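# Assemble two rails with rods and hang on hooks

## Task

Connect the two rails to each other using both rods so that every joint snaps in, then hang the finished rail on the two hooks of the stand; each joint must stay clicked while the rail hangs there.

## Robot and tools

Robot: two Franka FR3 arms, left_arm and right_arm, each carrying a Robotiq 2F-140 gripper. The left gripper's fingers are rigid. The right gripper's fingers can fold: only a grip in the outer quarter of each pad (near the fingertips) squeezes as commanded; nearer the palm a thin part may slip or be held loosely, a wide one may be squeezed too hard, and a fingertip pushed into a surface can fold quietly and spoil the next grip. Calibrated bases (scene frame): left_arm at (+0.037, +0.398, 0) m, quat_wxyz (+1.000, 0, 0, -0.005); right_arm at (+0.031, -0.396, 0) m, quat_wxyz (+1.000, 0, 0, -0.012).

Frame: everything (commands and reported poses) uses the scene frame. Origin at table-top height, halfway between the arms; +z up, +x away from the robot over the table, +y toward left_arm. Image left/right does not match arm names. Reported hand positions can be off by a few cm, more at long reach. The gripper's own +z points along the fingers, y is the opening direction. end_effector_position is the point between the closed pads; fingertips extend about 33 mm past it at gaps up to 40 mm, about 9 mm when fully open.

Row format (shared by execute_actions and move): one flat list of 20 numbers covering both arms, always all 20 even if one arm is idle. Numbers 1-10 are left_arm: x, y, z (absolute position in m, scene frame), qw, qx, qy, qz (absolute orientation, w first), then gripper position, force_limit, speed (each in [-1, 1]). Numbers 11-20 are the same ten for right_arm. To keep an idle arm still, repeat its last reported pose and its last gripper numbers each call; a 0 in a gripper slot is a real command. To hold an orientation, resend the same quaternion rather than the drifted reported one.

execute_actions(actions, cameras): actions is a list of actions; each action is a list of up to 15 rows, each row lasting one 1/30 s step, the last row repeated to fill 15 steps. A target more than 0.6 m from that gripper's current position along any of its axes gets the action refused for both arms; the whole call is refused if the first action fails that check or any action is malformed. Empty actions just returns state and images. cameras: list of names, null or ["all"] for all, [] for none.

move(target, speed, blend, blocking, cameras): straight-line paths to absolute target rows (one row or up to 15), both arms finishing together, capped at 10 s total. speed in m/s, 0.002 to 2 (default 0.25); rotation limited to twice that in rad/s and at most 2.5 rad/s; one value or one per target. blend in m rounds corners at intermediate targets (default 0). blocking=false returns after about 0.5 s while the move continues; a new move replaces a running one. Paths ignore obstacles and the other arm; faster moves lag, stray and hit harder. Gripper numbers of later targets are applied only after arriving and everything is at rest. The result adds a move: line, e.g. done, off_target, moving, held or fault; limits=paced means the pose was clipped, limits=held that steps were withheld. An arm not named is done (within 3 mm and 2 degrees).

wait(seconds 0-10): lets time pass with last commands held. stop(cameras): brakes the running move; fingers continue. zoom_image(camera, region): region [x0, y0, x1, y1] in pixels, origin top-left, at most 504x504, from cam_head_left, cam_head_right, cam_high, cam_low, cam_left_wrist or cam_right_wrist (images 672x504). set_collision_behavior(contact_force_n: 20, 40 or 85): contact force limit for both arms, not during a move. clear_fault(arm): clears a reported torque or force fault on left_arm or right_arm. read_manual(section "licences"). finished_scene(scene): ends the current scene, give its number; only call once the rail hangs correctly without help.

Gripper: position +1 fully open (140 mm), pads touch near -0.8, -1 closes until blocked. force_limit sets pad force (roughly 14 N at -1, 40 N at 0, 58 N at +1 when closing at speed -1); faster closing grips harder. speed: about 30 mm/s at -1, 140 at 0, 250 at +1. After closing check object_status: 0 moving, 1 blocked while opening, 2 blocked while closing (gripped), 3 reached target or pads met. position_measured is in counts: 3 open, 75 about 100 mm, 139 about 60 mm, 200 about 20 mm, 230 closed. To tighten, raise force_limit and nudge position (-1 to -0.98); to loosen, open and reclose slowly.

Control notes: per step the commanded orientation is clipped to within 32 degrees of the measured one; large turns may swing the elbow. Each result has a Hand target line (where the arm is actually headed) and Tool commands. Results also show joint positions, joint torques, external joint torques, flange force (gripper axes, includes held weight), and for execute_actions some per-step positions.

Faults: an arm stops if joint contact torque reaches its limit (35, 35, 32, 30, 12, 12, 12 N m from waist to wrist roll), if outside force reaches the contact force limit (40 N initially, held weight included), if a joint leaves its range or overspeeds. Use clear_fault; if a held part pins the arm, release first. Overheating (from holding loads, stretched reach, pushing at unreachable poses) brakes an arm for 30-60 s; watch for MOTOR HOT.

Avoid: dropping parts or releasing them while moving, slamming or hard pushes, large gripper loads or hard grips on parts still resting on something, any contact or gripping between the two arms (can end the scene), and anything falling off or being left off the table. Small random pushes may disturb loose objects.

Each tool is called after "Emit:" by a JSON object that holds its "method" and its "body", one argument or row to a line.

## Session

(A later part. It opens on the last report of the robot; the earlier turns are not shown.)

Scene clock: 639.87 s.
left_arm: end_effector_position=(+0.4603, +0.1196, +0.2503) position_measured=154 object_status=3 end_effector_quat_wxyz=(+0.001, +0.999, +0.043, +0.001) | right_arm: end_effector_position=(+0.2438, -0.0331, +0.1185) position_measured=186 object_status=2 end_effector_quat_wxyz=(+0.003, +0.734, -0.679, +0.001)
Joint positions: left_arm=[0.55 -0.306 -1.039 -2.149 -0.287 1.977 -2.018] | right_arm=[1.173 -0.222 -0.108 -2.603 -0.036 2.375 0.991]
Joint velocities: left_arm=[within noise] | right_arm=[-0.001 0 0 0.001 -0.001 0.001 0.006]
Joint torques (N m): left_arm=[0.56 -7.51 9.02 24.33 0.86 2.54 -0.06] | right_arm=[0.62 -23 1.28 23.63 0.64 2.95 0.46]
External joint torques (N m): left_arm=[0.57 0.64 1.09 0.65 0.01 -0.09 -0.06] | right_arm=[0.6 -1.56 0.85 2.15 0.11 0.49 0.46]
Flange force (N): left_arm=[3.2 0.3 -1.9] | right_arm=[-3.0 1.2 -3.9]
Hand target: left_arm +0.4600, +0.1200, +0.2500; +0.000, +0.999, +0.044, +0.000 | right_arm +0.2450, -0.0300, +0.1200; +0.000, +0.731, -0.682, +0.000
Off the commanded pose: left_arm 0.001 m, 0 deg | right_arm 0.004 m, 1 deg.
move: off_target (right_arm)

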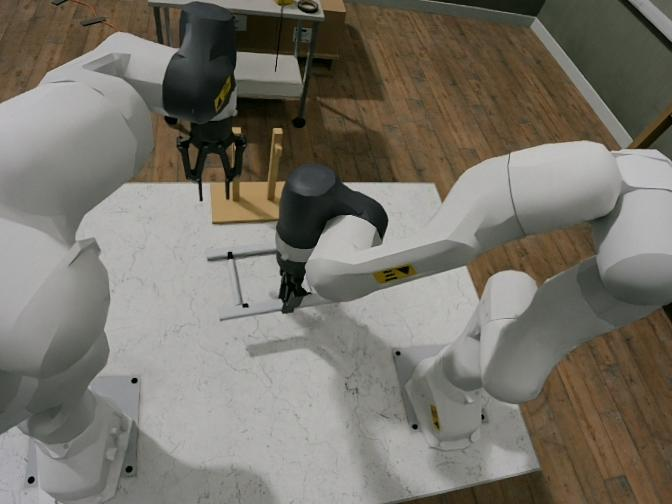

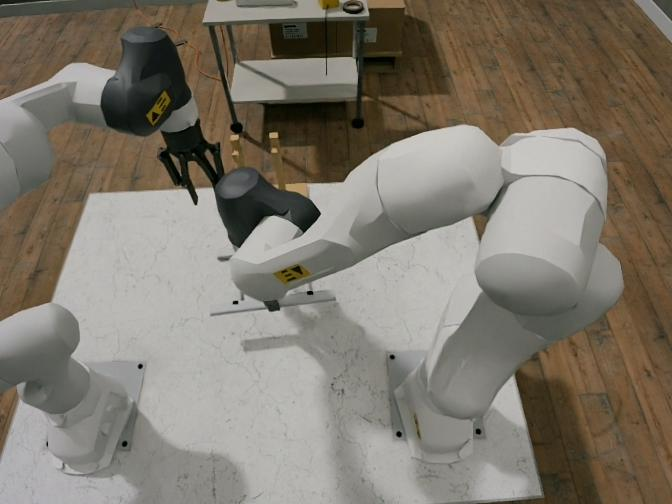

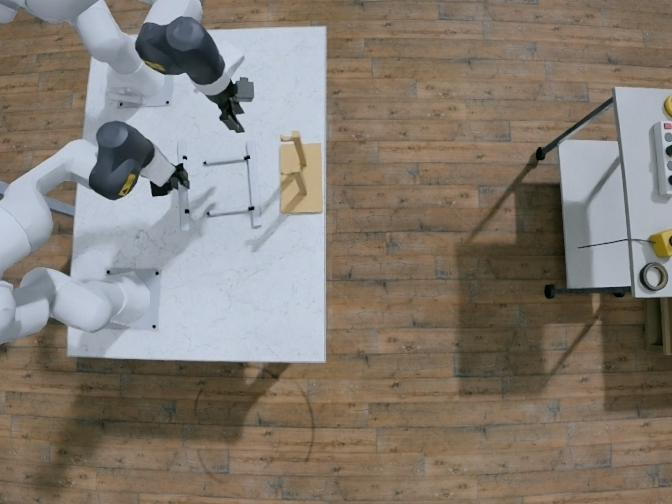

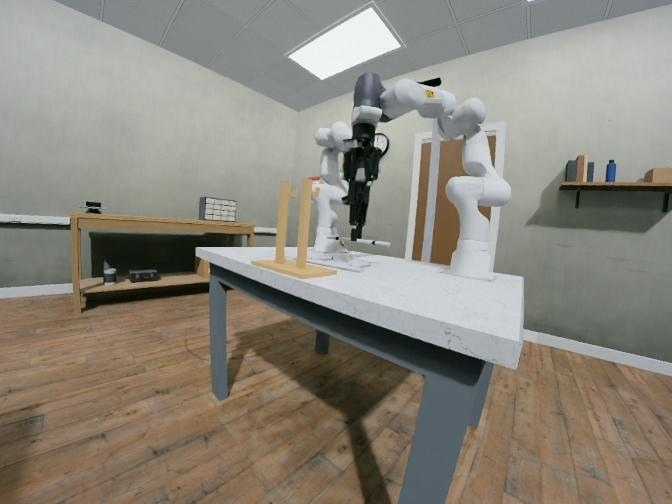

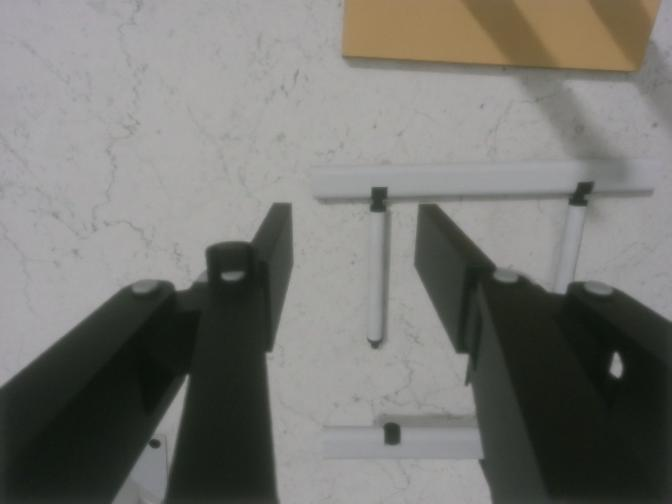

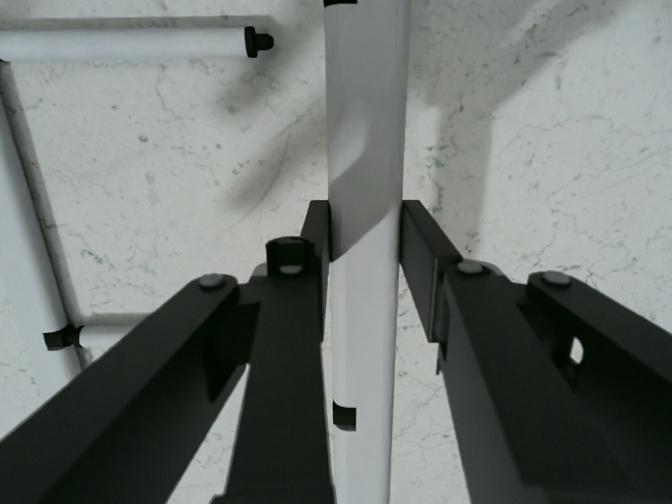

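Emit:
{"method": "move", "body": {
  "target": [
    [0.46, 0.12, 0.25, 0, 0.99905, 0.04362, 0, -0.08, -0.05, -1, 0.250, -0.027, 0.060, 0, 0.73135, -0.68200, 0, -1, -0.05, -1]
  ],
  "speed": [0.08],
  "cameras": ["cam_high", "cam_right_wrist", "cam_left_wrist"]
}}

Scene clock: 662.97 s.
left_arm: end_effector_position=(+0.4603, +0.1196, +0.2503) position_measured=139 object_status=3 end_effector_quat_wxyz=(+0.001, +0.999, +0.043, +0.001) | right_arm: end_effector_position=(+0.2488, -0.0291, +0.0594) position_measured=186 object_status=2 end_effector_quat_wxyz=(+0.003, +0.731, -0.683, +0.002)
Joint positions: left_arm=[0.55 -0.306 -1.039 -2.149 -0.287 1.977 -2.018] | right_arm=[1.173 -0.068 -0.113 -2.627 -0.018 2.554 0.983]
Joint velocities: left_arm=[within noise] | right_arm=[-0.001 -0.001 0 0.001 0 0.004 -0.002]
Joint torques (N m): left_arm=[0.51 -7.56 8.94 24.3 0.84 2.55 -0.08] | right_arm=[1.13 -26.15 0.49 20.99 0.8 2.99 0.02]
External joint torques (N m): left_arm=[0.52 0.56 1.04 0.67 0 -0.07 -0.08] | right_arm=[1.12 -1.49 0.35 1.76 0.38 0.52 0.02]
Flange force (N): left_arm=[2.9 0.3 -1.9] | right_arm=[-2.4 0.5 -2.8]
Hand target: left_arm +0.4600, +0.1200, +0.2500; +0.000, +0.999, +0.044, +0.000 | right_arm +0.2500, -0.0270, +0.0600; +0.000, +0.731, -0.682, +0.000
Off the commanded pose: left_arm 0.001 m, 0 deg | right_arm 0.002 m, 0 deg.
move: done
Images, in order (width x height): cam_high 672x504, cam_left_wrist 672x504, cam_right_wrist 672x504.

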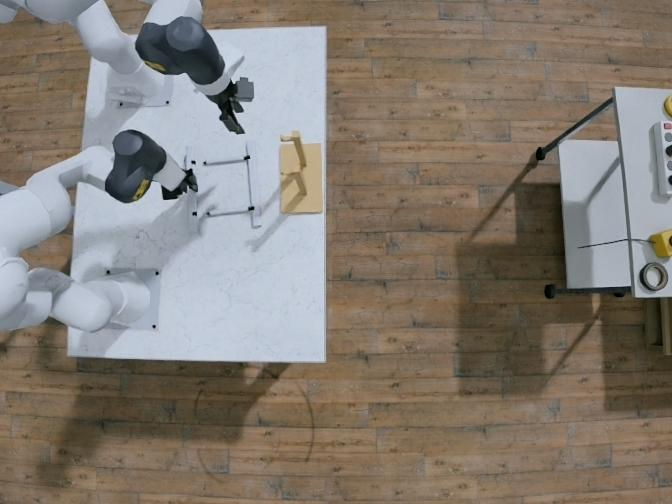

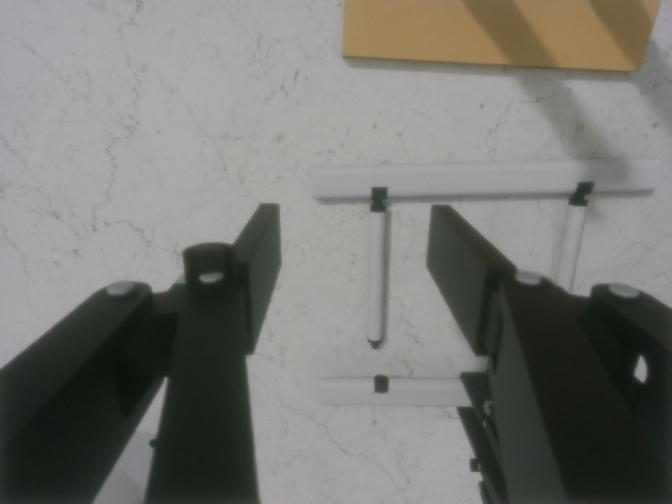

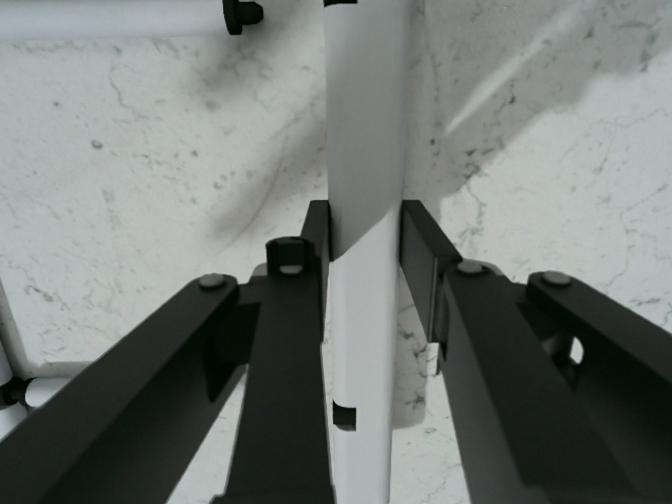

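Emit:
{"method": "move", "body": {
  "target": [
    [0.46, 0.12, 0.25, 0, 0.99905, 0.04362, 0, -0.08, -0.05, -1, 0.2535, -0.0225, 0.039, 0, 0.73135, -0.68200, 0, -1, -0.05, -1]
  ],
  "speed": [0.04],
  "cameras": ["cam_low", "cam_right_wrist", "cam_left_wrist"]
}}

Scene clock: 675.37 s.
left_arm: end_effector_position=(+0.4603, +0.1196, +0.2503) position_measured=139 object_status=3 end_effector_quat_wxyz=(+0.001, +0.999, +0.043, +0.001) | right_arm: end_effector_position=(+0.2517, -0.0256, +0.0377) position_measured=186 object_status=2 end_effector_quat_wxyz=(+0.004, +0.731, -0.683, +0.002)
Joint positions: left_arm=[0.55 -0.306 -1.039 -2.149 -0.287 1.977 -2.018] | right_arm=[1.173 0.002 -0.113 -2.618 -0.004 2.612 0.971]
Joint velocities: left_arm=[within noise] | right_arm=[0 0 -0.001 0.001 0 0.004 -0.003]
Joint torques (N m): left_arm=[0.51 -7.53 8.99 24.36 0.85 2.54 -0.08] | right_arm=[1.13 -27.72 0.53 20.31 0.75 2.86 0.03]
External joint torques (N m): left_arm=[0.53 0.54 1.1 0.77 0.01 -0.07 -0.08] | right_arm=[1.14 -1.58 0.55 2.02 0.37 0.41 0.03]
Flange force (N): left_arm=[3.0 0.3 -2.1] | right_arm=[-3.2 0.2 -3.3]
Hand target: left_arm +0.4600, +0.1200, +0.2500; +0.000, +0.999, +0.044, +0.000 | right_arm +0.2535, -0.0225, +0.0390; +0.000, +0.731, -0.682, +0.000
Off the commanded pose: left_arm 0.001 m, 0 deg | right_arm 0.004 m, 0 deg.
move: off_target (right_arm)
Images, in order (width x height): cam_low 672x504, cam_left_wrist 672x504, cam_right_wrist 672x504.

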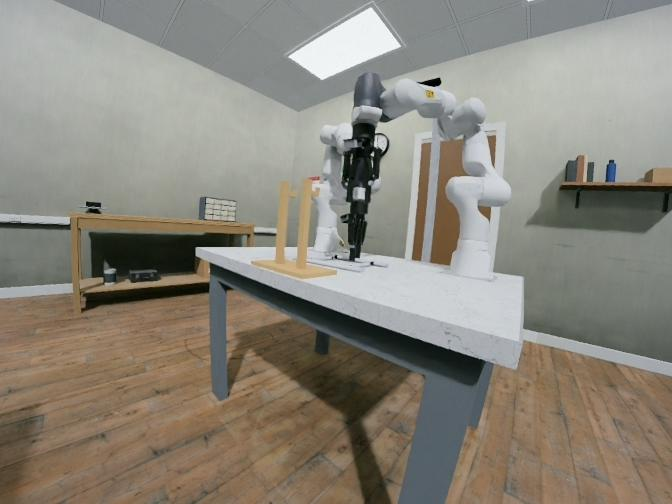

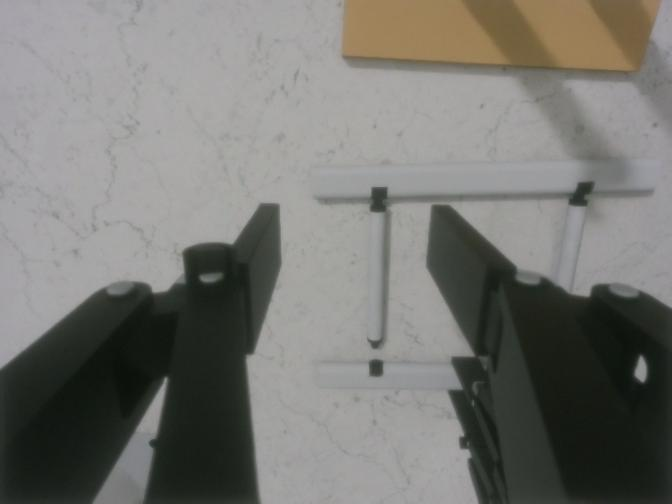

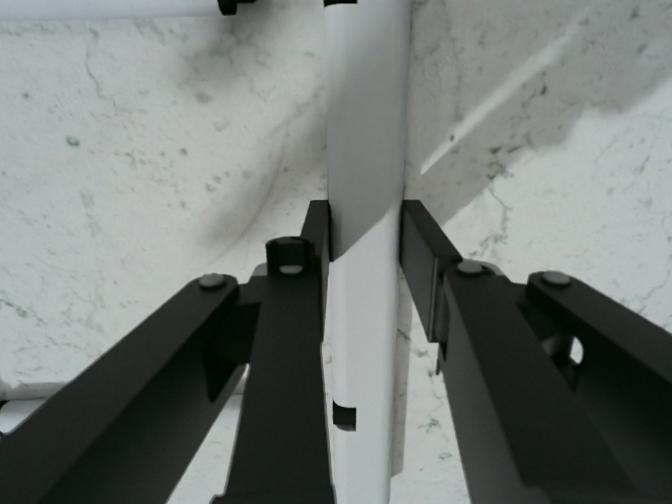

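Emit:
{"method": "zoom_image", "body": {
  "camera": "cam_left_wrist",
  "region": [310, 310, 440, 410]
}}

Emit:
{"method": "zoom_image", "body": {
  "camera": "cam_right_wrist",
  "region": [190, 0, 420, 60]
}}

Scaled by 3.877 from the camera's 672x504 image, which has a finer 960x720 frame.

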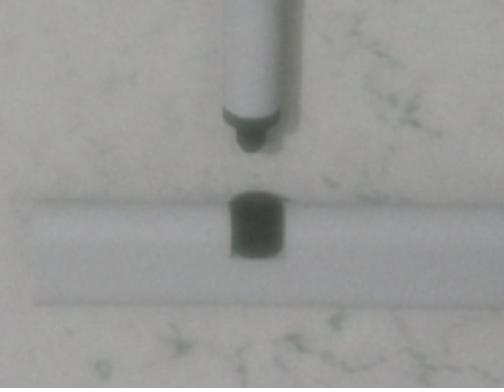

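Scaled by 2.191 from the camera's 672x504 image, which has a finer 960x720 frame.

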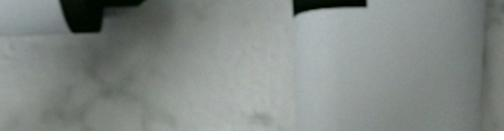

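Emit:
{"method": "zoom_image", "body": {
  "camera": "cam_left_wrist",
  "region": [300, 140, 670, 400]
}}

Emit:
{"method": "zoom_image", "body": {
  "camera": "cam_low",
  "region": [290, 230, 430, 300]
}}

Scaled by 1.362 from the camera's 672x504 image, which has a finer 960x720 frame.

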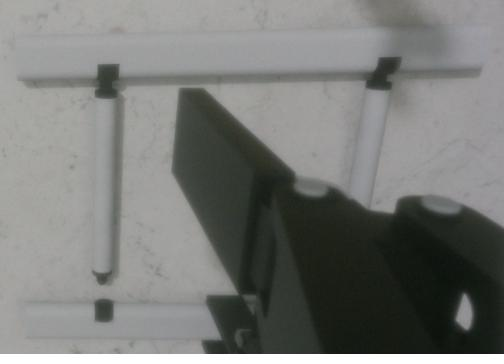

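Scaled by 3.600 from the camera's 672x504 image, which has a finer 960x720 frame.

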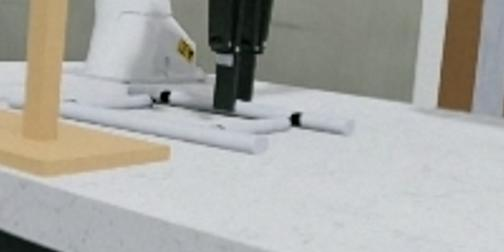

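Emit:
{"method": "zoom_image", "body": {
  "camera": "cam_high",
  "region": [170, 120, 300, 240]
}}

This scene's latest camera images include none from cam_high. They are from: cam_low, cam_left_wrist, cam_right_wrist. cam_high's image comes with the result of a call that names it in "cameras".

Emit:
{"method": "wait", "body": {
  "seconds": 0.1,
  "cameras": ["cam_high", "cam_head_left", "cam_head_right", "cam_right_wrist", "cam_left_wrist"]
}}

Emit:
{"method": "zoom_image", "body": {
  "camera": "cam_high",
  "region": [170, 120, 290, 240]
}}

Emit:
{"method": "zoom_image", "body": {
  "camera": "cam_head_left",
  "region": [190, 220, 350, 340]
}}

Scene clock: 732.07 s.
left_arm: end_effector_position=(+0.4603, +0.1196, +0.2503) position_measured=139 object_status=3 end_effector_quat_wxyz=(+0.001, +0.999, +0.043, +0.001) | right_arm: end_effector_position=(+0.2519, -0.0253, +0.0378) position_measured=186 object_status=2 end_effector_quat_wxyz=(+0.003, +0.731, -0.682, +0.002)
Joint positions: left_arm=[0.55 -0.306 -1.039 -2.149 -0.287 1.977 -2.018] | right_arm=[1.173 0.002 -0.113 -2.618 -0.003 2.613 0.969]
Joint velocities: within noise
Joint torques (N m): left_arm=[0.53 -7.51 8.99 24.33 0.84 2.57 -0.09] | right_arm=[1.14 -28.08 0.51 20.22 0.74 2.93 -0.03]
External joint torques (N m): left_arm=[0.44 0.57 0.99 0.68 0 -0.06 -0.09] | right_arm=[1.13 -1.92 0.51 1.9 0.36 0.46 -0.03]
Flange force (N): left_arm=[2.9 0.4 -1.8] | right_arm=[-2.1 0.8 -4.0]
Hand target: left_arm +0.4600, +0.1200, +0.2500; +0.000, +0.999, +0.044, +0.000 | right_arm +0.2535, -0.0225, +0.0390; +0.000, +0.731, -0.682, +0.000
Tool commands: left_gripper/position=-0.08 left_gripper/force_limit=-0.05 left_gripper/speed=-1.0 right_gripper/position=-1.0 right_gripper/force_limit=-0.05 right_gripper/speed=-1.0
Off the commanded pose: left_arm 0.001 m, 0 deg | right_arm 0.003 m, 0 deg.
wait: 0.10 s; at rest from the start
Images, in order (width x height): cam_head_left 672x504, cam_head_right 672x504, cam_high 672x504, cam_left_wrist 672x504, cam_right_wrist 672x504.

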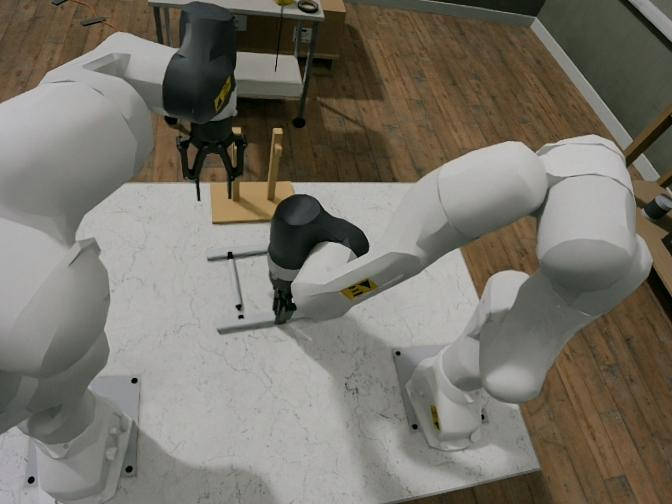

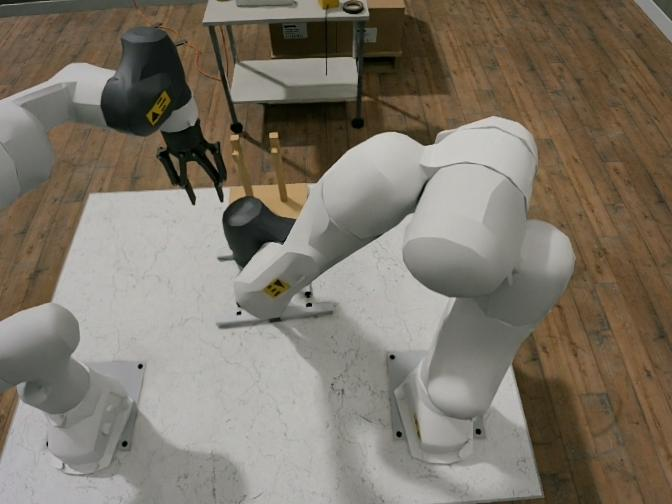

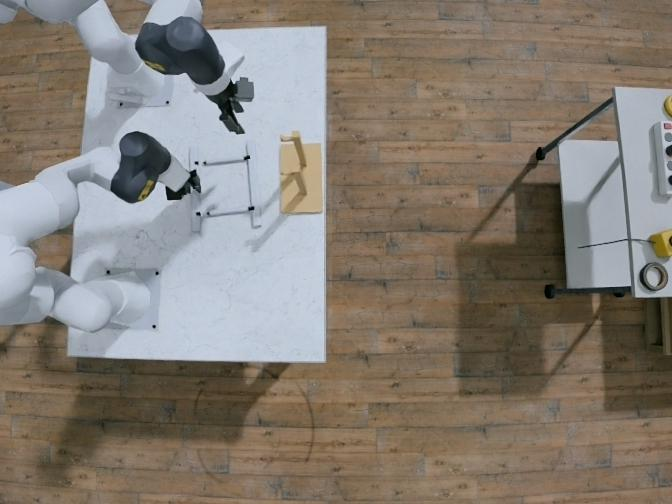

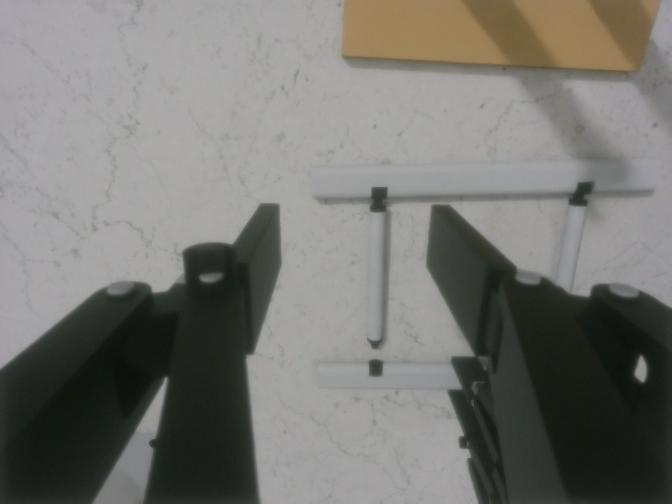

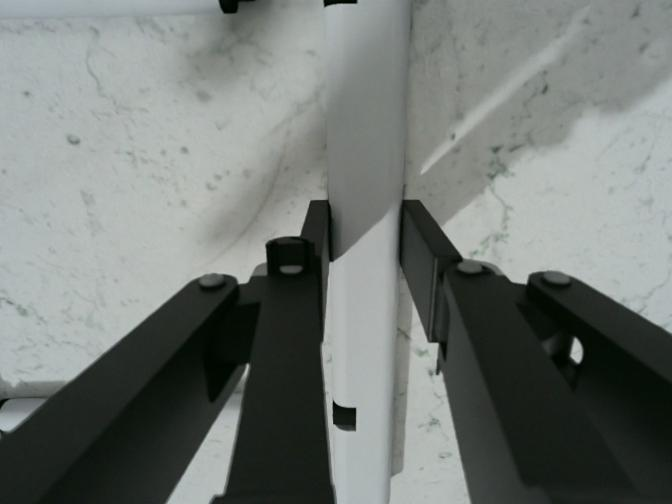

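Scaled by 4.200 from the camera's 672x504 image, which has a finer 960x720 frame.

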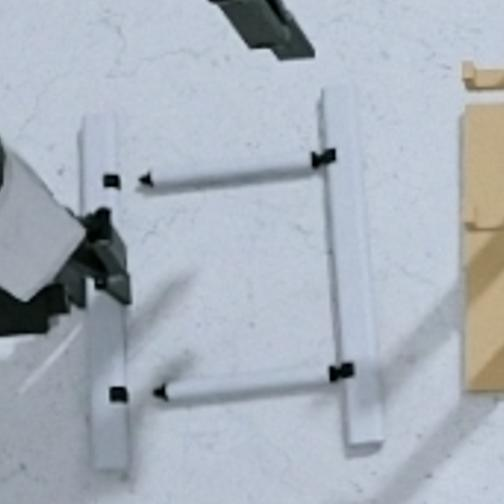

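Scaled by 3.150 from the camera's 672x504 image, which has a finer 960x720 frame.

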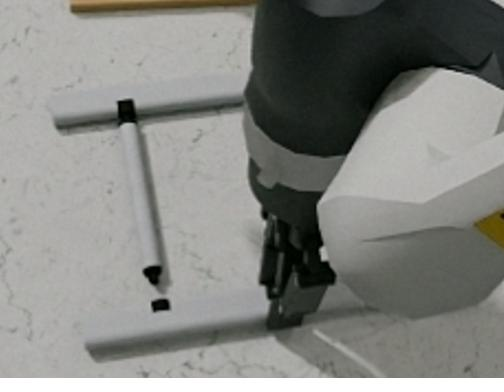

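Emit:
{"method": "move", "body": {
  "target": [
    [0.46, 0.12, 0.25, 0, 0.99905, 0.04362, 0, -0.08, -0.05, -1, 0.2535, -0.0222, 0.039, 0, 0.74431, -0.66783, 0, -1, -0.05, -1],
    [0.46, 0.12, 0.25, 0, 0.99905, 0.04362, 0, -0.08, -0.05, -1, 0.2674, -0.0214, 0.0365, 0, 0.74431, -0.66783, 0, -1, -0.05, -1]
  ],
  "speed": [0.04, 0.03],
  "cameras": ["cam_high", "cam_right_wrist", "cam_left_wrist"]
}}

Emit:
{"method": "zoom_image", "body": {
  "camera": "cam_high",
  "region": [170, 120, 290, 240]
}}

Emit:
{"method": "zoom_image", "body": {
  "camera": "cam_left_wrist",
  "region": [310, 310, 440, 410]
}}

Scene clock: 755.10 s.
left_arm: end_effector_position=(+0.4603, +0.1196, +0.2503) position_measured=139 object_status=3 end_effector_quat_wxyz=(+0.001, +0.999, +0.043, +0.001) | right_arm: end_effector_position=(+0.2654, -0.0237, +0.0355) position_measured=186 object_status=2 end_effector_quat_wxyz=(+0.003, +0.744, -0.668, +0.002)
Joint positions: left_arm=[0.55 -0.306 -1.039 -2.149 -0.287 1.977 -2.018] | right_arm=[1.158 0.029 -0.122 -2.592 0.003 2.614 0.903]
Joint velocities: left_arm=[within noise] | right_arm=[0.001 0.001 0.001 0 0.001 0 -0.007]
Joint torques (N m): left_arm=[0.54 -7.56 8.99 24.32 0.84 2.55 -0.05] | right_arm=[0.63 -28.69 0.39 20.23 0.73 2.88 -0.04]
External joint torques (N m): left_arm=[0.61 0.6 1.12 0.65 0.01 -0.08 -0.05] | right_arm=[0.55 -1.62 0.37 1.89 0.35 0.41 -0.04]
Flange force (N): left_arm=[3.0 0.1 -1.9] | right_arm=[-2.2 -0.6 -3.3]
Hand target: left_arm +0.4600, +0.1200, +0.2500; +0.000, +0.999, +0.044, +0.000 | right_arm +0.2674, -0.0214, +0.0365; +0.000, +0.744, -0.668, +0.000
Off the commanded pose: left_arm 0.001 m, 0 deg | right_arm 0.003 m, 0 deg.
move: done
Images, in order (width x height): cam_high 672x504, cam_left_wrist 672x504, cam_right_wrist 672x504.

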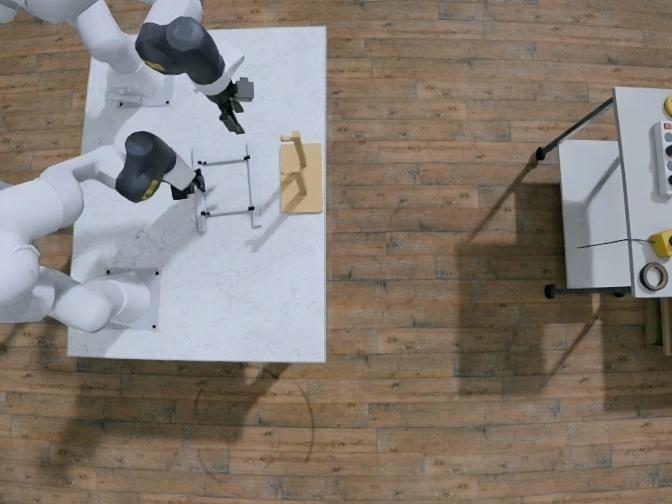

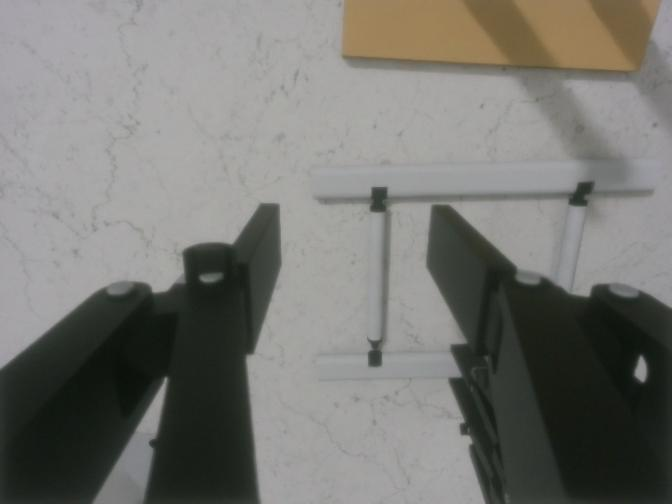

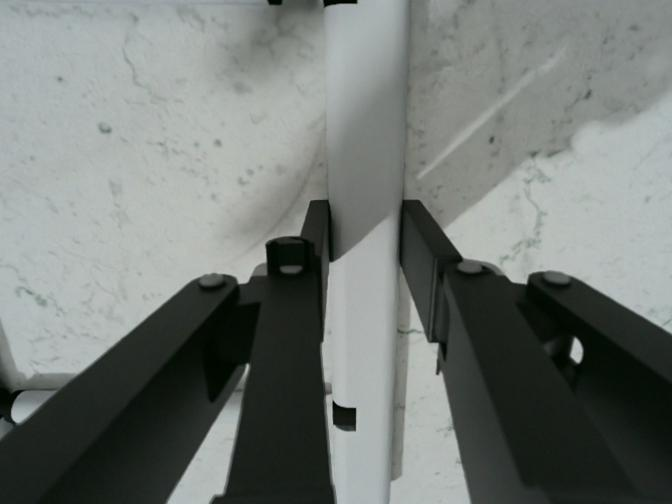

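Scaled by 4.200 from the camera's 672x504 image, which has a finer 960x720 frame.

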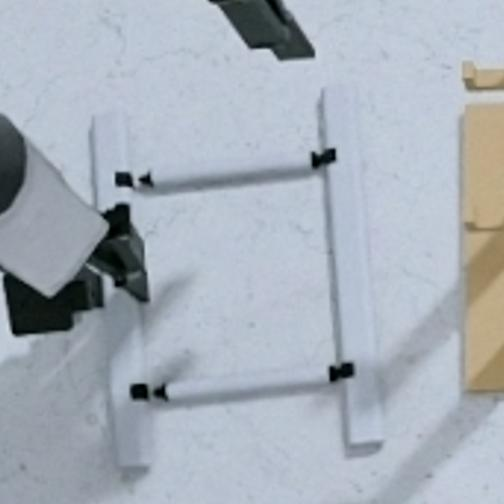

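Scaled by 3.877 from the camera's 672x504 image, which has a finer 960x720 frame.

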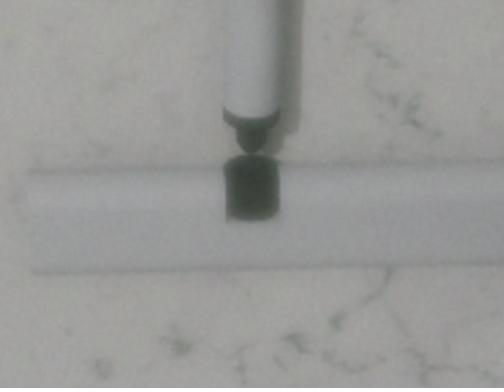

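Emit:
{"method": "move", "body": {
  "target": [
    [0.46, 0.12, 0.25, 0, 0.99905, 0.04362, 0, -0.08, -0.05, -1, 0.2674, -0.0226, 0.0365, 0, 0.74431, -0.66783, 0, -1, -0.05, -1],
    [0.46, 0.12, 0.25, 0, 0.99905, 0.04362, 0, -0.08, -0.05, -1, 0.2735, -0.0222, 0.0363, 0, 0.74431, -0.66783, 0, -1, -0.05, -1]
  ],
  "speed": [0.02, 0.015],
  "cameras": ["cam_high", "cam_right_wrist", "cam_left_wrist"]
}}

Emit:
{"method": "zoom_image", "body": {
  "camera": "cam_high",
  "region": [170, 120, 290, 240]
}}

Emit:
{"method": "zoom_image", "body": {
  "camera": "cam_left_wrist",
  "region": [310, 310, 440, 410]
}}

Scene clock: 776.70 s.
left_arm: end_effector_position=(+0.4603, +0.1196, +0.2503) position_measured=139 object_status=3 end_effector_quat_wxyz=(+0.001, +0.999, +0.043, +0.001) | right_arm: end_effector_position=(+0.2716, -0.0240, +0.0353) position_measured=186 object_status=2 end_effector_quat_wxyz=(+0.002, +0.744, -0.668, +0.001)
Joint positions: left_arm=[0.55 -0.306 -1.039 -2.149 -0.287 1.977 -2.018] | right_arm=[1.149 0.036 -0.125 -2.583 0.005 2.614 0.889]
Joint velocities: left_arm=[within noise] | right_arm=[0 0.001 0.001 0 0 0 -0.005]
Joint torques (N m): left_arm=[0.56 -7.53 9.01 24.34 0.83 2.55 -0.08] | right_arm=[0.66 -29.11 0.3 20.29 0.76 2.62 -0.07]
External joint torques (N m): left_arm=[0.57 0.61 1.08 0.7 -0.01 -0.07 -0.08] | right_arm=[0.58 -1.66 0.31 1.92 0.38 0.14 -0.07]
Flange force (N): left_arm=[3.1 0.4 -1.9] | right_arm=[-2.4 -0.8 -4.1]
Hand target: left_arm +0.4600, +0.1200, +0.2500; +0.000, +0.999, +0.044, +0.000 | right_arm +0.2735, -0.0222, +0.0363; +0.000, +0.744, -0.668, +0.000
Off the commanded pose: left_arm 0.001 m, 0 deg | right_arm 0.003 m, 0 deg.
move: done
Images, in order (width x height): cam_high 672x504, cam_left_wrist 672x504, cam_right_wrist 672x504.

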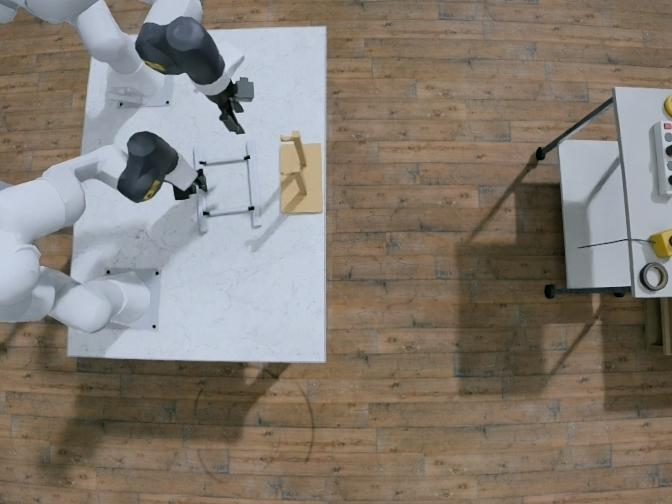

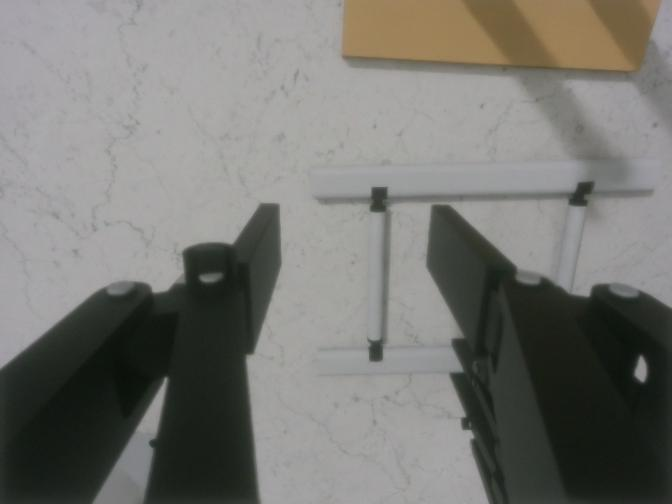

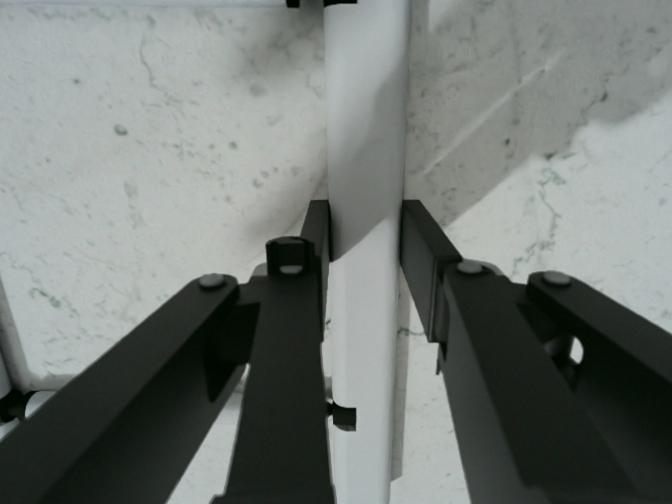

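Scaled by 4.200 from the camera's 672x504 image, which has a finer 960x720 frame.

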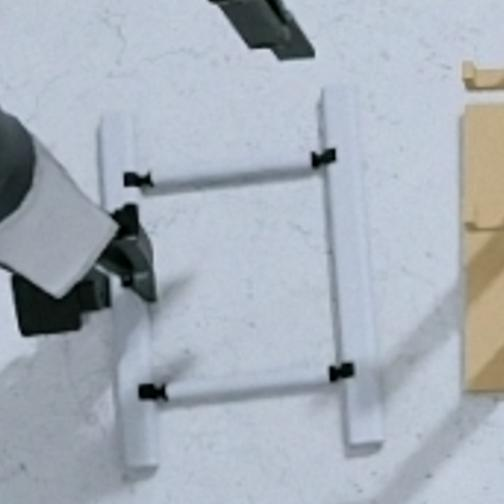

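Scaled by 3.877 from the camera's 672x504 image, which has a finer 960x720 frame.

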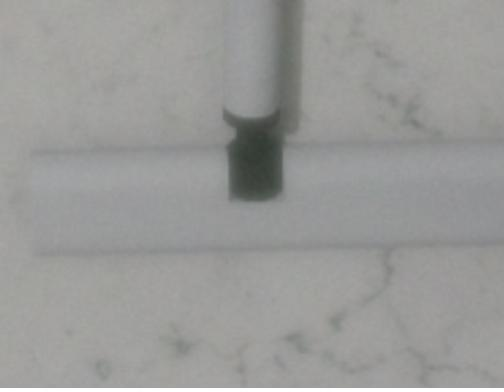

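Emit:
{"method": "move", "body": {
  "target": [
    [0.46, 0.12, 0.25, 0, 0.99905, 0.04362, 0, -0.08, -0.05, -1, 0.2735, -0.0222, 0.0357, 0, 0.74431, -0.66783, 0, -1, -0.05, -1],
    [0.46, 0.12, 0.25, 0, 0.99905, 0.04362, 0, -0.08, -0.05, -1, 0.2768, -0.0220, 0.0357, 0, 0.74431, -0.66783, 0, -1, -0.05, -1]
  ],
  "speed": [0.02, 0.01],
  "cameras": ["cam_high", "cam_right_wrist", "cam_left_wrist"]
}}

Emit:
{"method": "zoom_image", "body": {
  "camera": "cam_high",
  "region": [170, 120, 290, 240]
}}

Emit:
{"method": "zoom_image", "body": {
  "camera": "cam_left_wrist",
  "region": [310, 310, 440, 410]
}}

Emit:
{"method": "zoom_image", "body": {
  "camera": "cam_right_wrist",
  "region": [260, 0, 420, 80]
}}

Scene clock: 803.37 s.
left_arm: end_effector_position=(+0.4603, +0.1196, +0.2503) position_measured=139 object_status=3 end_effector_quat_wxyz=(+0.001, +0.999, +0.043, +0.001) | right_arm: end_effector_position=(+0.2746, -0.0236, +0.0348) position_measured=186 object_status=2 end_effector_quat_wxyz=(+0.002, +0.744, -0.668, +0.001)
Joint positions: left_arm=[0.55 -0.306 -1.039 -2.149 -0.287 1.977 -2.018] | right_arm=[1.144 0.042 -0.125 -2.577 0.007 2.614 0.881]
Joint velocities: left_arm=[within noise] | right_arm=[-0.003 0.001 0.001 0.002 0.001 0 -0.008]
Joint torques (N m): left_arm=[0.5 -7.55 8.97 24.32 0.83 2.56 -0.05] | right_arm=[0.68 -29.1 0.17 20.87 0.71 2.62 0.01]
External joint torques (N m): left_arm=[0.49 0.63 1.02 0.61 -0.01 -0.07 -0.05] | right_arm=[0.65 -1.65 0.25 2.56 0.33 0.15 0.01]
Flange force (N): left_arm=[2.9 0.2 -1.7] | right_arm=[-4.1 -2.0 -4.2]
Hand target: left_arm +0.4600, +0.1200, +0.2500; +0.000, +0.999, +0.044, +0.000 | right_arm +0.2768, -0.0220, +0.0357; +0.000, +0.744, -0.668, +0.000
Off the commanded pose: left_arm 0.001 m, 0 deg | right_arm 0.003 m, 0 deg.
move: done
Images, in order (width x height): cam_high 672x504, cam_left_wrist 672x504, cam_right_wrist 672x504.

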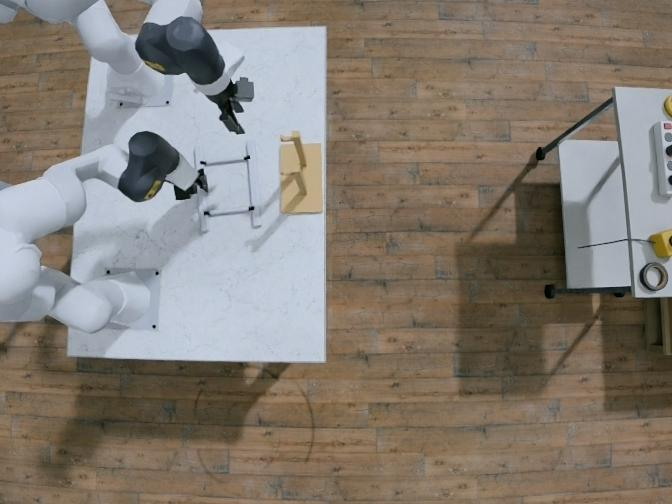

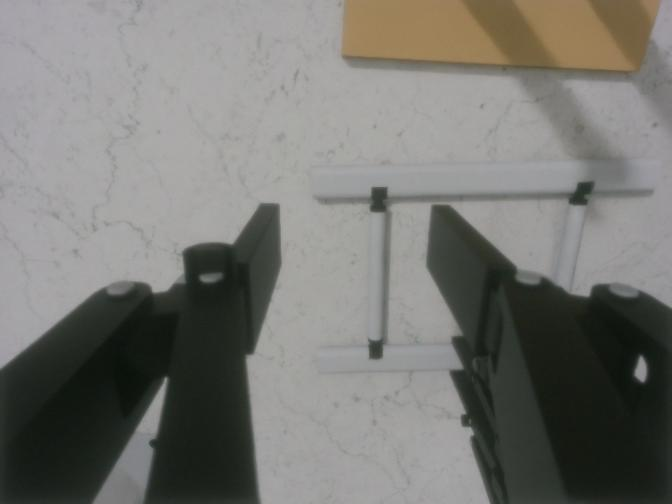

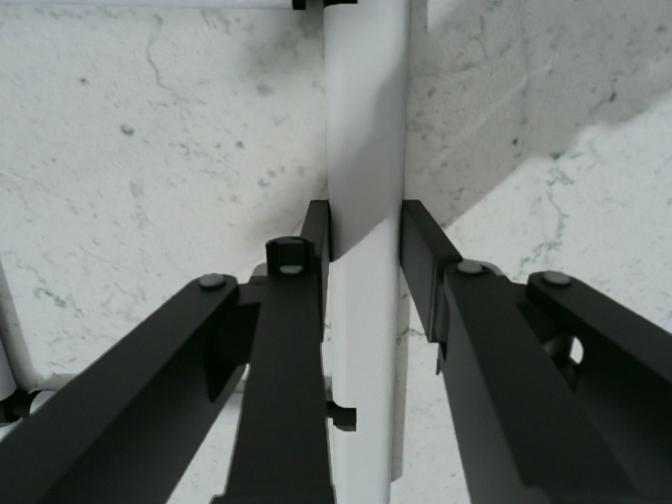

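Scaled by 4.200 from the camera's 672x504 image, which has a finer 960x720 frame.

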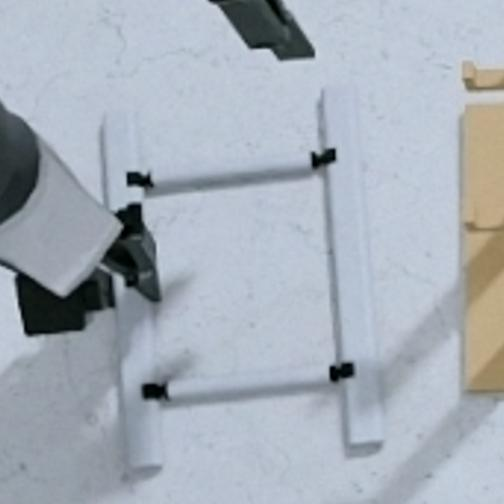

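Scaled by 3.877 from the camera's 672x504 image, which has a finer 960x720 frame.

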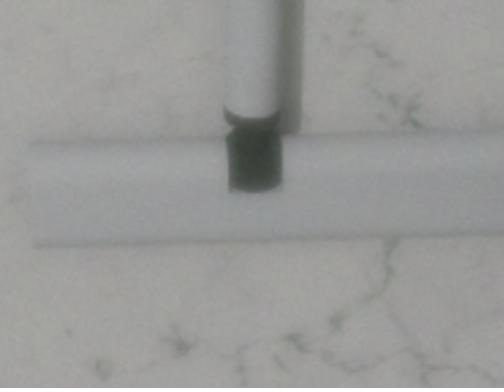

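Scaled by 3.150 from the camera's 672x504 image, which has a finer 960x720 frame.

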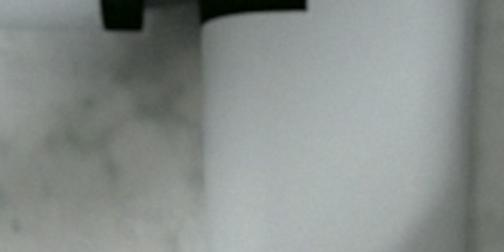

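Emit:
{"method": "move", "body": {
  "target": [
    [0.46, 0.12, 0.25, 0, 0.99905, 0.04362, 0, -0.08, -0.05, -1, 0.2805, -0.0219, 0.0357, 0, 0.74431, -0.66783, 0, -1, -0.05, -1]
  ],
  "speed": [0.01],
  "cameras": ["cam_high", "cam_right_wrist", "cam_left_wrist"]
}}

Emit:
{"method": "zoom_image", "body": {
  "camera": "cam_high",
  "region": [170, 120, 290, 240]
}}

Emit:
{"method": "zoom_image", "body": {
  "camera": "cam_left_wrist",
  "region": [310, 310, 440, 410]
}}

Emit:
{"method": "zoom_image", "body": {
  "camera": "cam_right_wrist",
  "region": [260, 0, 420, 80]
}}

Scene clock: 817.00 s.
left_arm: end_effector_position=(+0.4603, +0.1196, +0.2503) position_measured=139 object_status=3 end_effector_quat_wxyz=(+0.001, +0.999, +0.043, +0.001) | right_arm: end_effector_position=(+0.2787, -0.0232, +0.0348) position_measured=186 object_status=2 end_effector_quat_wxyz=(+0.001, +0.744, -0.668, +0.001)
Joint positions: left_arm=[0.55 -0.306 -1.039 -2.149 -0.287 1.977 -2.018] | right_arm=[1.138 0.047 -0.126 -2.57 0.008 2.614 0.874]
Joint velocities: left_arm=[within noise] | right_arm=[-0.003 0.001 -0.001 0.001 0.001 0 -0.006]
Joint torques (N m): left_arm=[0.48 -7.57 8.99 24.32 0.83 2.56 -0.05] | right_arm=[0.33 -29.57 0.26 20.34 0.72 2.64 -0.01]
External joint torques (N m): left_arm=[0.49 0.57 1.06 0.63 -0.01 -0.07 -0.05] | right_arm=[0.25 -1.79 0.3 1.92 0.35 0.15 -0.01]
Flange force (N): left_arm=[2.7 0.0 -1.9] | right_arm=[-1.9 -0.9 -4.4]
Hand target: left_arm +0.4600, +0.1200, +0.2500; +0.000, +0.999, +0.044, +0.000 | right_arm +0.2805, -0.0219, +0.0357; +0.000, +0.744, -0.668, +0.000
Off the commanded pose: left_arm 0.001 m, 0 deg | right_arm 0.002 m, 0 deg.
move: done
Images, in order (width x height): cam_high 672x504, cam_left_wrist 672x504, cam_right_wrist 672x504.

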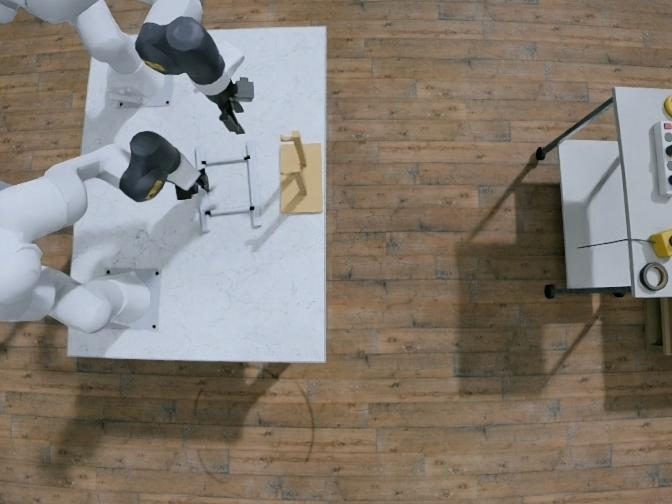

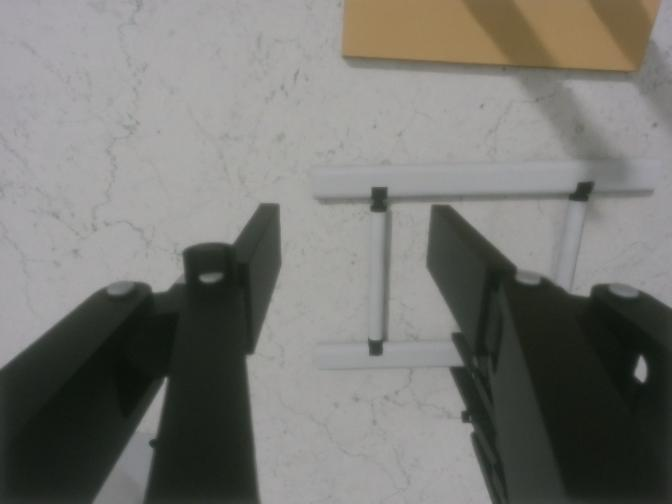

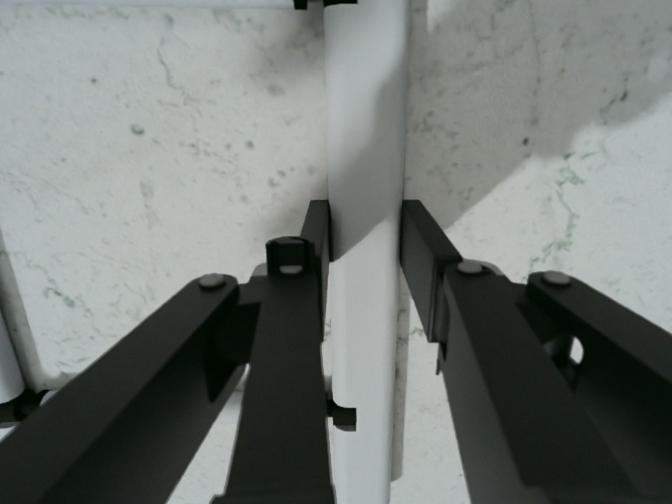

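Scaled by 4.200 from the camera's 672x504 image, which has a finer 960x720 frame.

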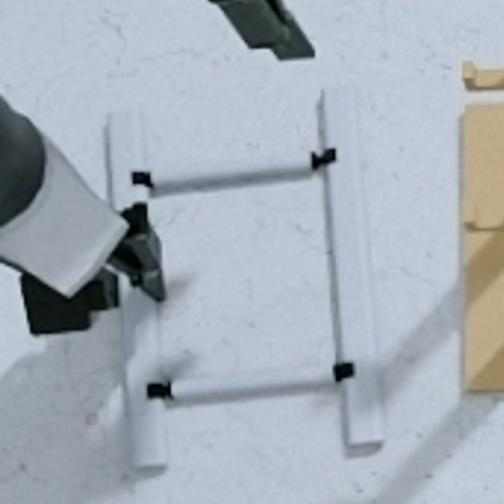

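Scaled by 3.877 from the camera's 672x504 image, which has a finer 960x720 frame.

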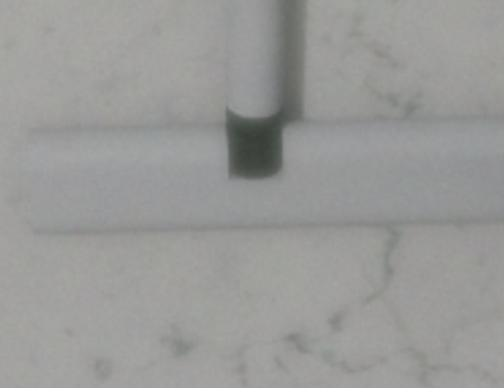

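Scaled by 3.150 from the camera's 672x504 image, which has a finer 960x720 frame.

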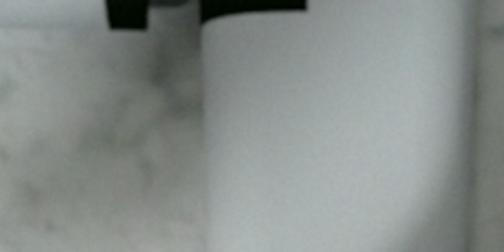

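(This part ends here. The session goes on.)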